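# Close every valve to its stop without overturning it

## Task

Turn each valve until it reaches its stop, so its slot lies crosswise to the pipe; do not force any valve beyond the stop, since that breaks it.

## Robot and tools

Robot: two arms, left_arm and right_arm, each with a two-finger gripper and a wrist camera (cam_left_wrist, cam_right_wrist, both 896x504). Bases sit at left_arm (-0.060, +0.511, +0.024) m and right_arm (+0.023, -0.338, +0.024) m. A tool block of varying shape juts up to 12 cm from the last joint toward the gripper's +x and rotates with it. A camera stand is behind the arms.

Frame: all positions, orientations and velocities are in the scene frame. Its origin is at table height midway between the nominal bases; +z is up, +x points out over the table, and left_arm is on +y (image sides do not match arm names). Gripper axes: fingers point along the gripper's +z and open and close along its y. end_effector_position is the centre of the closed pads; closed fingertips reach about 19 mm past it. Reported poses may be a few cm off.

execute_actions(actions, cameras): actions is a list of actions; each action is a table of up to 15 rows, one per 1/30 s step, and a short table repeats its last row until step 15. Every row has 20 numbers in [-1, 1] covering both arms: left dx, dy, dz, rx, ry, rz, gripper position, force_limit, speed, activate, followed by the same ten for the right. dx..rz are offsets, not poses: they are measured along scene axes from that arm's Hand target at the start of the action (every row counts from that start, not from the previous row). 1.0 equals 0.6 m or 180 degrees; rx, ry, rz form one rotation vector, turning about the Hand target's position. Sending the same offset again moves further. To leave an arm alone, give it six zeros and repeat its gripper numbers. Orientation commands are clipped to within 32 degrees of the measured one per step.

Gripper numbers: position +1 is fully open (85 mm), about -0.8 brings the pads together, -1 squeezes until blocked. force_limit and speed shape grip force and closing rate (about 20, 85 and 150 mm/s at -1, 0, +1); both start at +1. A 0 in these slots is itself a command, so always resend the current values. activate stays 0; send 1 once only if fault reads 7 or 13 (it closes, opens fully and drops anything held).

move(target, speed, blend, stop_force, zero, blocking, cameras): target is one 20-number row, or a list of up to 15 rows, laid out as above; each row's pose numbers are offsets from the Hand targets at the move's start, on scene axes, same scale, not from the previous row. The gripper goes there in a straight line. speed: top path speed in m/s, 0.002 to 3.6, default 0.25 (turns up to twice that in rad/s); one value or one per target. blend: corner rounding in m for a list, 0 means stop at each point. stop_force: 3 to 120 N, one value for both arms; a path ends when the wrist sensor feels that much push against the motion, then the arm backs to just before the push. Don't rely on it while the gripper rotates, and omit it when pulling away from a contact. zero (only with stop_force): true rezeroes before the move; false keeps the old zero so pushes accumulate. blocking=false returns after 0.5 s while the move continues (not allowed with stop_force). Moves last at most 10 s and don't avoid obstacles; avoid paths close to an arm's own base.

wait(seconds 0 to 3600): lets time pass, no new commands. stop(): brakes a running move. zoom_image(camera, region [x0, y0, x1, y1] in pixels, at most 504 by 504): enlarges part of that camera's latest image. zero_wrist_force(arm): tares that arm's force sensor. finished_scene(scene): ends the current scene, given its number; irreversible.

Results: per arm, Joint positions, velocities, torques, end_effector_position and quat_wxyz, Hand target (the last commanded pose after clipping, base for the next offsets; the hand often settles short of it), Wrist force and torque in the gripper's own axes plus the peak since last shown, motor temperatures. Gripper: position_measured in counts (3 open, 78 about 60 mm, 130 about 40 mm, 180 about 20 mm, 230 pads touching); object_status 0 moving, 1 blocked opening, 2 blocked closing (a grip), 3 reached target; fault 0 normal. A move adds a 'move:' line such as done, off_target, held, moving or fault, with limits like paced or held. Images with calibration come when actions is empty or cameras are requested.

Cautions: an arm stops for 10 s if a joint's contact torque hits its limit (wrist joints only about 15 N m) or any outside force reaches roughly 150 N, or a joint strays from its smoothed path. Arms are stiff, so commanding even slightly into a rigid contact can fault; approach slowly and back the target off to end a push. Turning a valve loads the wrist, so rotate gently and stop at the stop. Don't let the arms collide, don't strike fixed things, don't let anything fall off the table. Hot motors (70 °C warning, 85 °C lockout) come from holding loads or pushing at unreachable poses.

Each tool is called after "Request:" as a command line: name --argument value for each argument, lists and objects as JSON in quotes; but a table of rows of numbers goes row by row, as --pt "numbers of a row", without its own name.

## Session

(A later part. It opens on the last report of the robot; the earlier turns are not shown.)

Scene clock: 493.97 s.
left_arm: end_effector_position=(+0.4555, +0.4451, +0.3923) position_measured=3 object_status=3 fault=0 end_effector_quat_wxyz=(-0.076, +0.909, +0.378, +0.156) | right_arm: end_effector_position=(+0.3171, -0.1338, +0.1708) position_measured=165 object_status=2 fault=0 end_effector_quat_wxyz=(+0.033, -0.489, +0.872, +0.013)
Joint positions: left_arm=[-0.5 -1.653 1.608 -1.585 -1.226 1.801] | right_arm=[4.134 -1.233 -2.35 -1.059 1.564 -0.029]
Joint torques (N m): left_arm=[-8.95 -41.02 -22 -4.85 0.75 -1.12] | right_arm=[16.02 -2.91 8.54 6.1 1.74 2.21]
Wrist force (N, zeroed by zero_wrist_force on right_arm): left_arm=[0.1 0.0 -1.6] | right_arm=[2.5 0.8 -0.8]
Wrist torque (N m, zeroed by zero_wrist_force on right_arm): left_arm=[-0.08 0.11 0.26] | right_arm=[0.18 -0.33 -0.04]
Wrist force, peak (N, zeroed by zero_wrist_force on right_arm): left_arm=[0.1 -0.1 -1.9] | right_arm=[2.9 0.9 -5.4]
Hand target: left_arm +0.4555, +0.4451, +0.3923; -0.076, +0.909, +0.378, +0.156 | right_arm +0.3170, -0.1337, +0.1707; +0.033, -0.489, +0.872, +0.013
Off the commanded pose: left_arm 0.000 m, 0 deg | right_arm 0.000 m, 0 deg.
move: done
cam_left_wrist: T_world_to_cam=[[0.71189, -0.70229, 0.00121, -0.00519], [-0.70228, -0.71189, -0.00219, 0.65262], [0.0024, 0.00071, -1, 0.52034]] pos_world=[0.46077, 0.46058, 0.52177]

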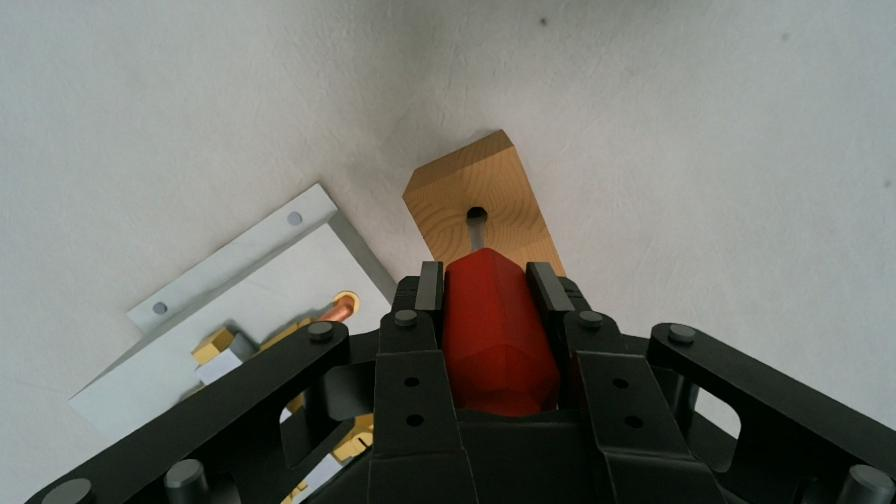

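Request:
move --pt "0 0 0 0 0 0 1 1 1 0 -0.0097 0.0135 0.001 0 0 0 -0.97 1 -1 0" --pt "0 0 0 0 0 0 1 1 1 0 -0.0014 0.0019 0 0 0 0 -0.97 1 -1 0" --speed '[0.05,0.015]' --cameras '["cam_left_wrist"]'

Request:
zoom_image --camera "cam_left_wrist" --region '[420, 170, 540, 260]'

Request:
move --target '[0,0,0,0,0,0,1,1,1,0,0,0,-0.016,0,0,0,-0.97,1,-1,0]' --speed 0.015 --stop_force 5 --cameras '["cam_left_wrist"]'

Request:
zoom_image --camera "cam_left_wrist" --region '[420, 170, 540, 260]'

Scene clock: 496.53 s.
left_arm: end_effector_position=(+0.4555, +0.4451, +0.3923) position_measured=3 object_status=3 fault=0 end_effector_quat_wxyz=(-0.076, +0.909, +0.378, +0.156) | right_arm: end_effector_position=(+0.3163, -0.1327, +0.1707) position_measured=165 object_status=2 fault=0 end_effector_quat_wxyz=(+0.033, -0.489, +0.872, +0.013)
Joint positions: left_arm=[-0.5 -1.653 1.608 -1.585 -1.226 1.801] | right_arm=[4.138 -1.233 -2.35 -1.059 1.564 -0.025]
Joint torques (N m): left_arm=[-8.86 -41.54 -22.3 -4.78 0.72 -1.07] | right_arm=[15.07 -2.45 8.49 5.63 2.42 2.03]
Wrist force (N, zeroed by zero_wrist_force on right_arm): left_arm=[0.1 0.1 -1.4] | right_arm=[2.1 0.6 -0.6]
Wrist torque (N m, zeroed by zero_wrist_force on right_arm): left_arm=[-0.07 0.11 0.26] | right_arm=[0.16 -0.27 0.09]
Wrist force, peak (N, zeroed by zero_wrist_force on right_arm): left_arm=[-0.4 -0.2 -1.8] | right_arm=[4.3 -2.3 -1.0]
Hand target: left_arm +0.4555, +0.4451, +0.3923; -0.076, +0.909, +0.378, +0.156 | right_arm +0.3162, -0.1326, +0.1707; +0.033, -0.489, +0.872, +0.013
Off the commanded pose: left_arm 0.000 m, 0 deg | right_arm 0.000 m, 0 deg.
move: done
cam_left_wrist: T_world_to_cam=[[0.71189, -0.70229, 0.00121, -0.00519], [-0.70228, -0.71189, -0.00219, 0.65262], [0.0024, 0.00071, -1, 0.52034]] pos_world=[0.46077, 0.46058, 0.52177]

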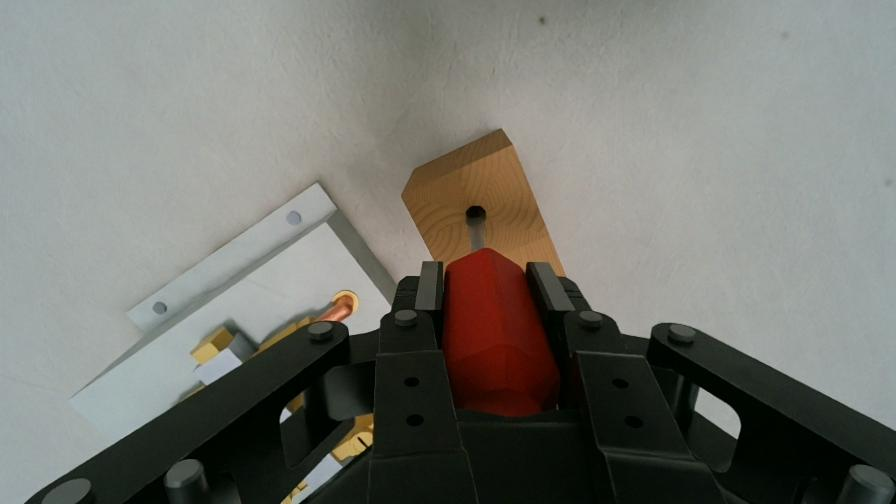

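Scaled by 4.200 from the camera's image (finer frame: 1280x720).

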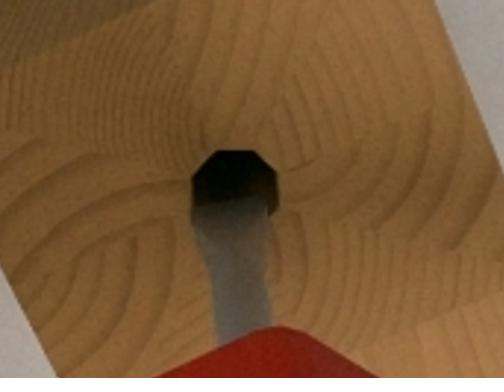

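Scene clock: 497.73 s.
left_arm: end_effector_position=(+0.4555, +0.4451, +0.3923) position_measured=3 object_status=3 fault=0 end_effector_quat_wxyz=(-0.076, +0.909, +0.378, +0.156) | right_arm: end_effector_position=(+0.3162, -0.1326, +0.1689) position_measured=165 object_status=2 fault=0 end_effector_quat_wxyz=(+0.033, -0.489, +0.872, +0.013)
Joint positions: left_arm=[-0.5 -1.653 1.608 -1.585 -1.226 1.801] | right_arm=[4.139 -1.236 -2.354 -1.053 1.564 -0.025]
Joint torques (N m): left_arm=[-8.93 -41.09 -22.83 -4.82 0.8 -1.11] | right_arm=[-5.16 22.33 37.57 5.21 0.92 0.04]
Wrist force (N, zeroed by zero_wrist_force on right_arm): left_arm=[0.1 0.1 -1.3] | right_arm=[2.1 0.5 -3.3]
Wrist torque (N m, zeroed by zero_wrist_force on right_arm): left_arm=[-0.06 0.11 0.26] | right_arm=[0.24 -0.27 0.09]
Wrist force, peak (N, zeroed by zero_wrist_force on right_arm): left_arm=[0.1 0.1 -1.8] | right_arm=[5.7 1.3 -20.1]
Hand target: left_arm +0.4555, +0.4451, +0.3923; -0.076, +0.909, +0.378, +0.156 | right_arm +0.3162, -0.1326, +0.1689; +0.033, -0.489, +0.872, +0.013 (not the last commanded pose)
Off the commanded pose: left_arm 0.000 m, 0 deg | right_arm 0.008 m, 0 deg.
move: contact (right_arm)
cam_left_wrist: T_world_to_cam=[[0.71189, -0.70229, 0.00121, -0.00519], [-0.70228, -0.71189, -0.00219, 0.65262], [0.0024, 0.00071, -1, 0.52034]] pos_world=[0.46077, 0.46058, 0.52177]

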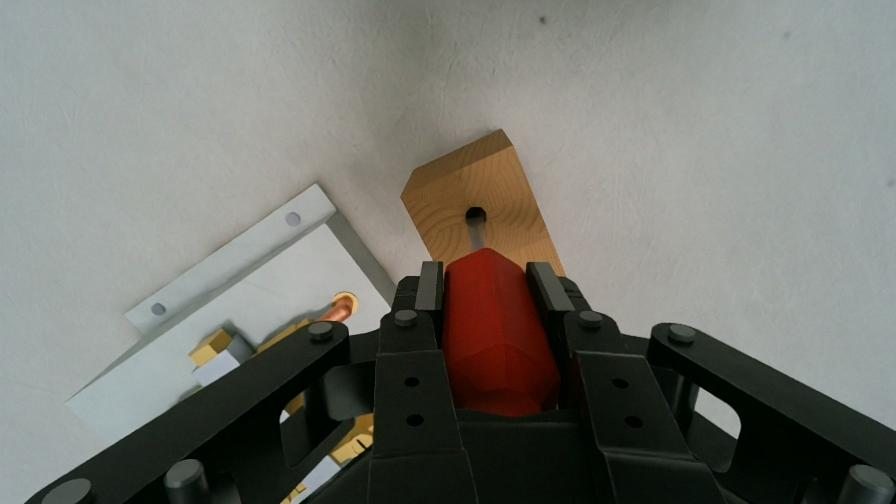

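Scaled by 4.200 from the camera's image (finer frame: 1280x720).

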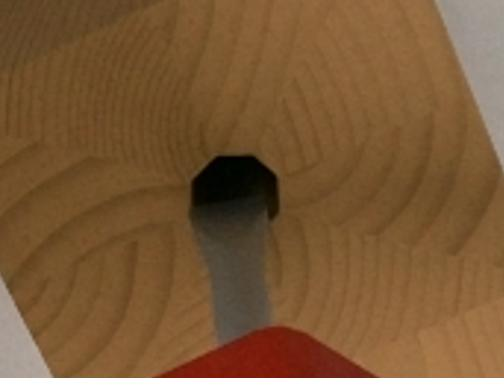

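Request:
move --pt "0 0 0 0 0 0 1 1 1 0 0 0 0.002 0 0 0 -0.97 1 -1 0" --pt "0 0 0 0 0 0 1 1 1 0 -0.0012 -0.0008 0.002 0 0 0 -0.97 1 -1 0" --speed '[0.03,0.015]'

Request:
move --target '[0,0,0,0,0,0,1,1,1,0,0,0,-0.016,0,0,0,-0.97,1,-1,0]' --speed 0.015 --stop_force 5 --cameras '["cam_left_wrist"]'

Request:
zoom_image --camera "cam_left_wrist" --region '[420, 170, 540, 260]'

Scene clock: 500.10 s.
left_arm: end_effector_position=(+0.4555, +0.4451, +0.3923) position_measured=3 object_status=3 fault=0 end_effector_quat_wxyz=(-0.076, +0.909, +0.378, +0.156) | right_arm: end_effector_position=(+0.3155, -0.1331, +0.1702) position_measured=165 object_status=2 fault=0 end_effector_quat_wxyz=(+0.033, -0.489, +0.872, +0.013)
Joint positions: left_arm=[-0.5 -1.653 1.608 -1.585 -1.226 1.801] | right_arm=[4.139 -1.231 -2.353 -1.058 1.564 -0.024]
Joint torques (N m): left_arm=[-8.82 -41.24 -22.65 -4.81 0.69 -1.12] | right_arm=[15.18 3.7 8.66 0.87 -1.98 1.82]
Wrist force (N, zeroed by zero_wrist_force on right_arm): left_arm=[0.0 0.0 -1.2] | right_arm=[2.4 0.6 -0.7]
Wrist torque (N m, zeroed by zero_wrist_force on right_arm): left_arm=[-0.08 0.14 0.26] | right_arm=[0.15 -0.32 0.10]
Wrist force, peak (N, zeroed by zero_wrist_force on right_arm): left_arm=[0.2 0.1 -1.9] | right_arm=[2.3 0.4 -3.5]
Hand target: left_arm +0.4555, +0.4451, +0.3923; -0.076, +0.909, +0.378, +0.156 | right_arm +0.3155, -0.1331, +0.1701; +0.033, -0.489, +0.872, +0.013
Off the commanded pose: left_arm 0.000 m, 0 deg | right_arm 0.000 m, 0 deg.
move: done

Scene clock: 501.93 s.
left_arm: end_effector_position=(+0.4555, +0.4451, +0.3923) position_measured=3 object_status=3 fault=0 end_effector_quat_wxyz=(-0.076, +0.909, +0.378, +0.156) | right_arm: end_effector_position=(+0.3155, -0.1331, +0.1605) position_measured=165 object_status=2 fault=0 end_effector_quat_wxyz=(+0.033, -0.489, +0.872, +0.013)
Joint positions: left_arm=[-0.5 -1.653 1.608 -1.585 -1.226 1.801] | right_arm=[4.14 -1.245 -2.372 -1.025 1.564 -0.024]
Joint torques (N m): left_arm=[-9.09 -41.31 -22.5 -4.93 0.66 -1.19] | right_arm=[13.03 23.11 37.16 0.13 -1.48 -0.5]
Wrist force (N, zeroed by zero_wrist_force on right_arm): left_arm=[0.0 0.1 -1.4] | right_arm=[2.3 0.8 -0.9]
Wrist torque (N m, zeroed by zero_wrist_force on right_arm): left_arm=[-0.07 0.13 0.26] | right_arm=[0.18 -0.30 0.09]
Wrist force, peak (N, zeroed by zero_wrist_force on right_arm): left_arm=[0.1 -0.2 -1.8] | right_arm=[3.5 1.0 -9.7]
Hand target: left_arm +0.4555, +0.4451, +0.3923; -0.076, +0.909, +0.378, +0.156 | right_arm +0.3155, -0.1331, +0.1605; +0.033, -0.489, +0.872, +0.013
Off the commanded pose: left_arm 0.000 m, 0 deg | right_arm 0.000 m, 0 deg.
move: done
cam_left_wrist: T_world_to_cam=[[0.71189, -0.70229, 0.00121, -0.00519], [-0.70228, -0.71189, -0.00219, 0.65262], [0.0024, 0.00071, -1, 0.52034]] pos_world=[0.46077, 0.46058, 0.52177]

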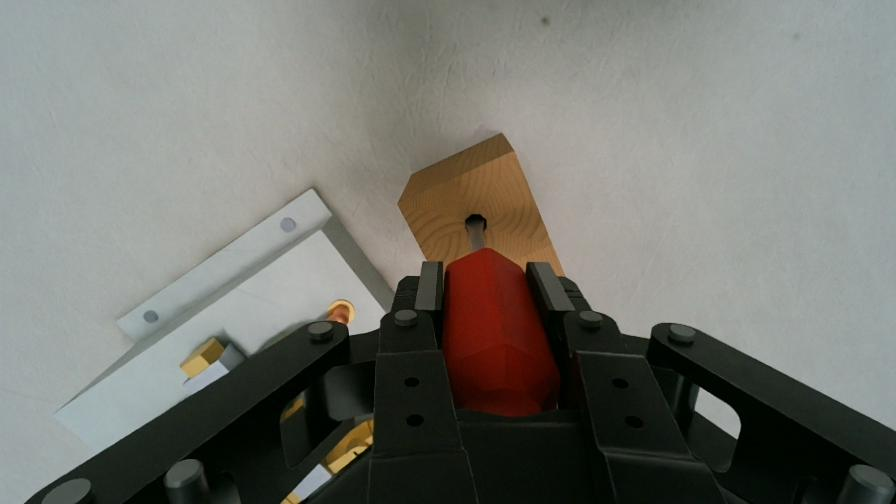

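Scaled by 4.200 from the camera's image (finer frame: 1280x720).

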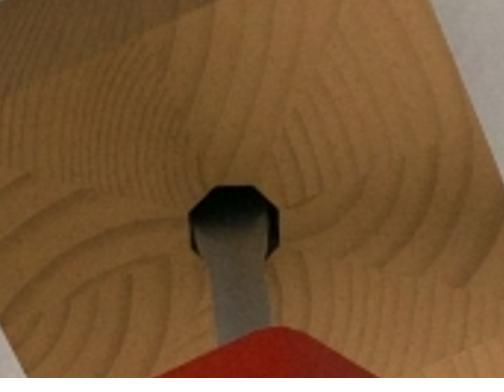

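Request:
move --target '[0,0,0,0,0,0,1,1,1,0, 0,0,-0.025,0,0,0,-0.97,1,-1,0]' --speed 0.02 --stop_force 8

Scene clock: 507.63 s.
left_arm: end_effector_position=(+0.4555, +0.4451, +0.3923) position_measured=3 object_status=3 fault=0 end_effector_quat_wxyz=(-0.076, +0.909, +0.378, +0.156) | right_arm: end_effector_position=(+0.3155, -0.1331, +0.1455) position_measured=165 object_status=2 fault=0 end_effector_quat_wxyz=(+0.033, -0.489, +0.872, +0.013)
Joint positions: left_arm=[-0.5 -1.653 1.608 -1.585 -1.226 1.801] | right_arm=[4.14 -1.27 -2.4 -0.972 1.564 -0.024]
Joint torques (N m): left_arm=[-9.45 -41.06 -22.85 -4.81 0.73 -1.12] | right_arm=[6.83 23.54 36.27 0.07 -0.31 -1.27]
Wrist force (N, zeroed by zero_wrist_force on right_arm): left_arm=[-0.1 0.1 -1.3] | right_arm=[2.4 0.6 -0.6]
Wrist torque (N m, zeroed by zero_wrist_force on right_arm): left_arm=[-0.06 0.14 0.26] | right_arm=[0.15 -0.30 0.09]
Wrist force, peak (N, zeroed by zero_wrist_force on right_arm): left_arm=[-0.1 -0.3 -1.9] | right_arm=[2.7 0.7 -0.5]
Hand target: left_arm +0.4555, +0.4451, +0.3923; -0.076, +0.909, +0.378, +0.156 | right_arm +0.3155, -0.1331, +0.1455; +0.033, -0.489, +0.872, +0.013
Off the commanded pose: left_arm 0.000 m, 0 deg | right_arm 0.000 m, 0 deg.
move: done

Request:
move --target '[0,0,0,0,0,0,1,1,1,0, 0,0,-0.045,0,0,0,-0.97,1,-1,0]' --speed 0.02 --stop_force 8

Request:
move --target '[0,0,0,0,0,0,1,1,1,0, 0,0,-0.02,0,0,0,-0.97,1,-1,0]' --speed 0.01 --stop_force 6

Scene clock: 510.53 s.
left_arm: end_effector_position=(+0.4555, +0.4451, +0.3923) position_measured=3 object_status=3 fault=0 end_effector_quat_wxyz=(-0.076, +0.909, +0.378, +0.156) | right_arm: end_effector_position=(+0.3155, -0.1331, +0.1185) position_measured=165 object_status=2 fault=0 end_effector_quat_wxyz=(+0.033, -0.489, +0.872, +0.013)
Joint positions: left_arm=[-0.5 -1.653 1.608 -1.585 -1.226 1.801] | right_arm=[4.14 -1.323 -2.448 -0.871 1.564 -0.024]
Joint torques (N m): left_arm=[-8.87 -41.05 -23.19 -4.87 0.7 -1.07] | right_arm=[6.52 25.43 35.81 0.03 -0.25 0.07]
Wrist force (N, zeroed by zero_wrist_force on right_arm): left_arm=[0.0 0.0 -1.6] | right_arm=[2.3 0.8 -0.6]
Wrist torque (N m, zeroed by zero_wrist_force on right_arm): left_arm=[-0.08 0.13 0.26] | right_arm=[0.19 -0.29 0.10]
Wrist force, peak (N, zeroed by zero_wrist_force on right_arm): left_arm=[-0.1 0.2 -1.8] | right_arm=[2.6 0.9 -0.6]
Hand target: left_arm +0.4555, +0.4451, +0.3923; -0.076, +0.909, +0.378, +0.156 | right_arm +0.3155, -0.1331, +0.1185; +0.033, -0.489, +0.872, +0.013
Off the commanded pose: left_arm 0.000 m, 0 deg | right_arm 0.000 m, 0 deg.
move: done

Scene clock: 512.57 s.
left_arm: end_effector_position=(+0.4555, +0.4451, +0.3923) position_measured=3 object_status=3 fault=0 end_effector_quat_wxyz=(-0.076, +0.909, +0.378, +0.156) | right_arm: end_effector_position=(+0.3155, -0.1331, +0.1092) position_measured=165 object_status=2 fault=0 end_effector_quat_wxyz=(+0.033, -0.489, +0.872, +0.013)
Joint positions: left_arm=[-0.5 -1.653 1.608 -1.585 -1.226 1.801] | right_arm=[4.14 -1.344 -2.464 -0.835 1.564 -0.024]
Joint torques (N m): left_arm=[-8.82 -40.76 -23 -4.84 0.67 -1.24] | right_arm=[7.08 24.13 32.8 0.37 -0.27 0.5]
Wrist force (N, zeroed by zero_wrist_force on right_arm): left_arm=[0.4 0.1 -1.4] | right_arm=[0.8 0.7 -3.4]
Wrist torque (N m, zeroed by zero_wrist_force on right_arm): left_arm=[-0.06 0.07 0.26] | right_arm=[0.17 -0.27 0.10]
Wrist force, peak (N, zeroed by zero_wrist_force on right_arm): left_arm=[0.1 0.2 -1.8] | right_arm=[10.5 1.7 -24.1]
Hand target: left_arm +0.4555, +0.4451, +0.3923; -0.076, +0.909, +0.378, +0.156 | right_arm +0.3155, -0.1331, +0.1092; +0.033, -0.489, +0.872, +0.013 (not the last commanded pose)
Off the commanded pose: left_arm 0.000 m, 0 deg | right_arm 0.003 m, 0 deg.
move: contact (right_arm)

Request:
move --pt "0 0 0 0 0 0 1 1 1 0 0 0 0.0003 0 0 0 1 -1 -0.6 0" --pt "0 0 0 0 0 0 1 1 1 0 0 0 0.0006 0 0 0 1 -1 -0.6 0" --pt "0 0 0 0 0 0 1 1 1 0 0 0 0.25 0 0 0 1 -1 -0.6 0" --speed 0.15 --cameras '["cam_left_wrist"]'

Scene clock: 516.27 s.
left_arm: end_effector_position=(+0.4555, +0.4451, +0.3923) position_measured=3 object_status=3 fault=0 end_effector_quat_wxyz=(-0.076, +0.909, +0.378, +0.156) | right_arm: end_effector_position=(+0.3155, -0.1331, +0.2592) position_measured=3 object_status=3 fault=0 end_effector_quat_wxyz=(+0.033, -0.489, +0.872, +0.013)
Joint positions: left_arm=[-0.5 -1.653 1.608 -1.585 -1.226 1.801] | right_arm=[4.14 -1.149 -2.161 -1.331 1.564 -0.024]
Joint torques (N m): left_arm=[-8.7 -40.85 -23.05 -4.89 0.68 -1.18] | right_arm=[14.94 -4.67 18.5 2.51 -1.84 1.57]
Wrist force (N, zeroed by zero_wrist_force on right_arm): left_arm=[0.2 0.2 -1.3] | right_arm=[2.1 0.6 -1.3]
Wrist torque (N m, zeroed by zero_wrist_force on right_arm): left_arm=[-0.05 0.10 0.27] | right_arm=[0.15 -0.27 0.12]
Wrist force, peak (N, zeroed by zero_wrist_force on right_arm): left_arm=[0.3 -0.1 -1.9] | right_arm=[2.2 0.6 -3.4]
Hand target: left_arm +0.4555, +0.4451, +0.3923; -0.076, +0.909, +0.378, +0.156 | right_arm +0.3155, -0.1331, +0.2592; +0.033, -0.489, +0.872, +0.013
Off the commanded pose: left_arm 0.000 m, 0 deg | right_arm 0.000 m, 0 deg.
move: done
cam_left_wrist: T_world_to_cam=[[0.71189, -0.70229, 0.00121, -0.00519], [-0.70228, -0.71189, -0.00219, 0.65262], [0.0024, 0.00071, -1, 0.52034]] pos_world=[0.46077, 0.46058, 0.52177]

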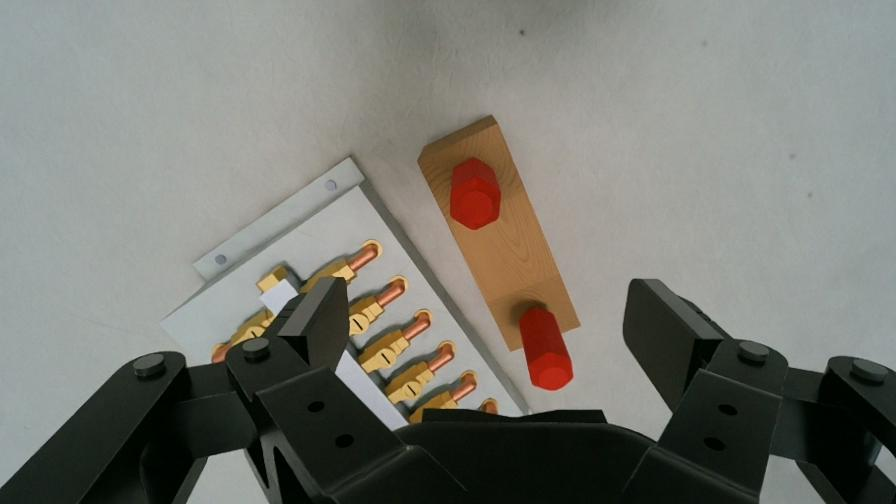

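Request:
zoom_image --camera "cam_left_wrist" --region '[160, 220, 520, 450]'

Scaled by 1.400 from the camera's image (finer frame: 1280x720).

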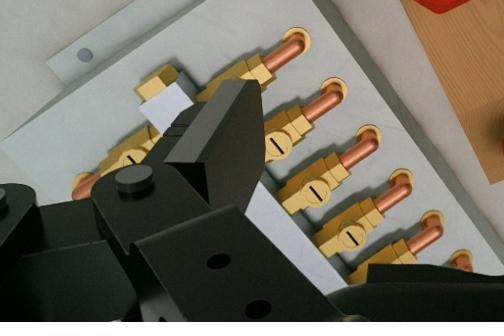

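Request:
move --target '[0,0,0,0,0,0,1,1,1,0, 0.24,0.2,0.1,0,0,0,1,-1,-0.6,0]' --speed 0.25 --cameras '["cam_left_wrist"]'

Scene clock: 520.00 s.
left_arm: end_effector_position=(+0.4555, +0.4451, +0.3923) position_measured=3 object_status=3 fault=0 end_effector_quat_wxyz=(-0.076, +0.909, +0.378, +0.156) | right_arm: end_effector_position=(+0.4594, -0.0133, +0.3190) position_measured=3 object_status=3 fault=0 end_effector_quat_wxyz=(+0.033, -0.489, +0.872, +0.013)
Joint positions: left_arm=[-0.5 -1.653 1.608 -1.585 -1.226 1.801] | right_arm=[4.027 -1.618 -1.634 -1.391 1.572 -0.136]
Joint torques (N m): left_arm=[-8.39 -40.96 -23.39 -4.78 0.56 -1.24] | right_arm=[16.16 31.98 36.79 5.73 0.75 2.18]
Wrist force (N, zeroed by zero_wrist_force on right_arm): left_arm=[-0.1 0.1 -1.7] | right_arm=[2.1 0.3 -1.3]
Wrist torque (N m, zeroed by zero_wrist_force on right_arm): left_arm=[-0.07 0.15 0.26] | right_arm=[0.11 -0.26 0.12]
Wrist force, peak (N, zeroed by zero_wrist_force on right_arm): left_arm=[-0.1 0.3 -1.8] | right_arm=[5.0 1.5 -0.7]
Hand target: left_arm +0.4555, +0.4451, +0.3923; -0.076, +0.909, +0.378, +0.156 | right_arm +0.4595, -0.0131, +0.3192; +0.033, -0.489, +0.872, +0.013
Off the commanded pose: left_arm 0.000 m, 0 deg | right_arm 0.000 m, 0 deg.
move: done
cam_left_wrist: T_world_to_cam=[[0.71189, -0.70229, 0.00121, -0.00519], [-0.70228, -0.71189, -0.00219, 0.65262], [0.0024, 0.00071, -1, 0.52034]] pos_world=[0.46077, 0.46058, 0.52177]

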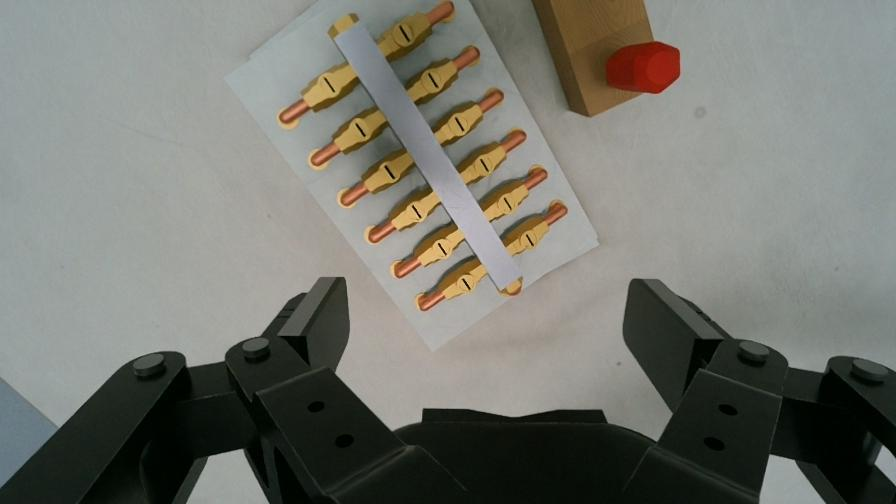

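Request:
finished_scene --scene 1

The scene is finished: the task was done.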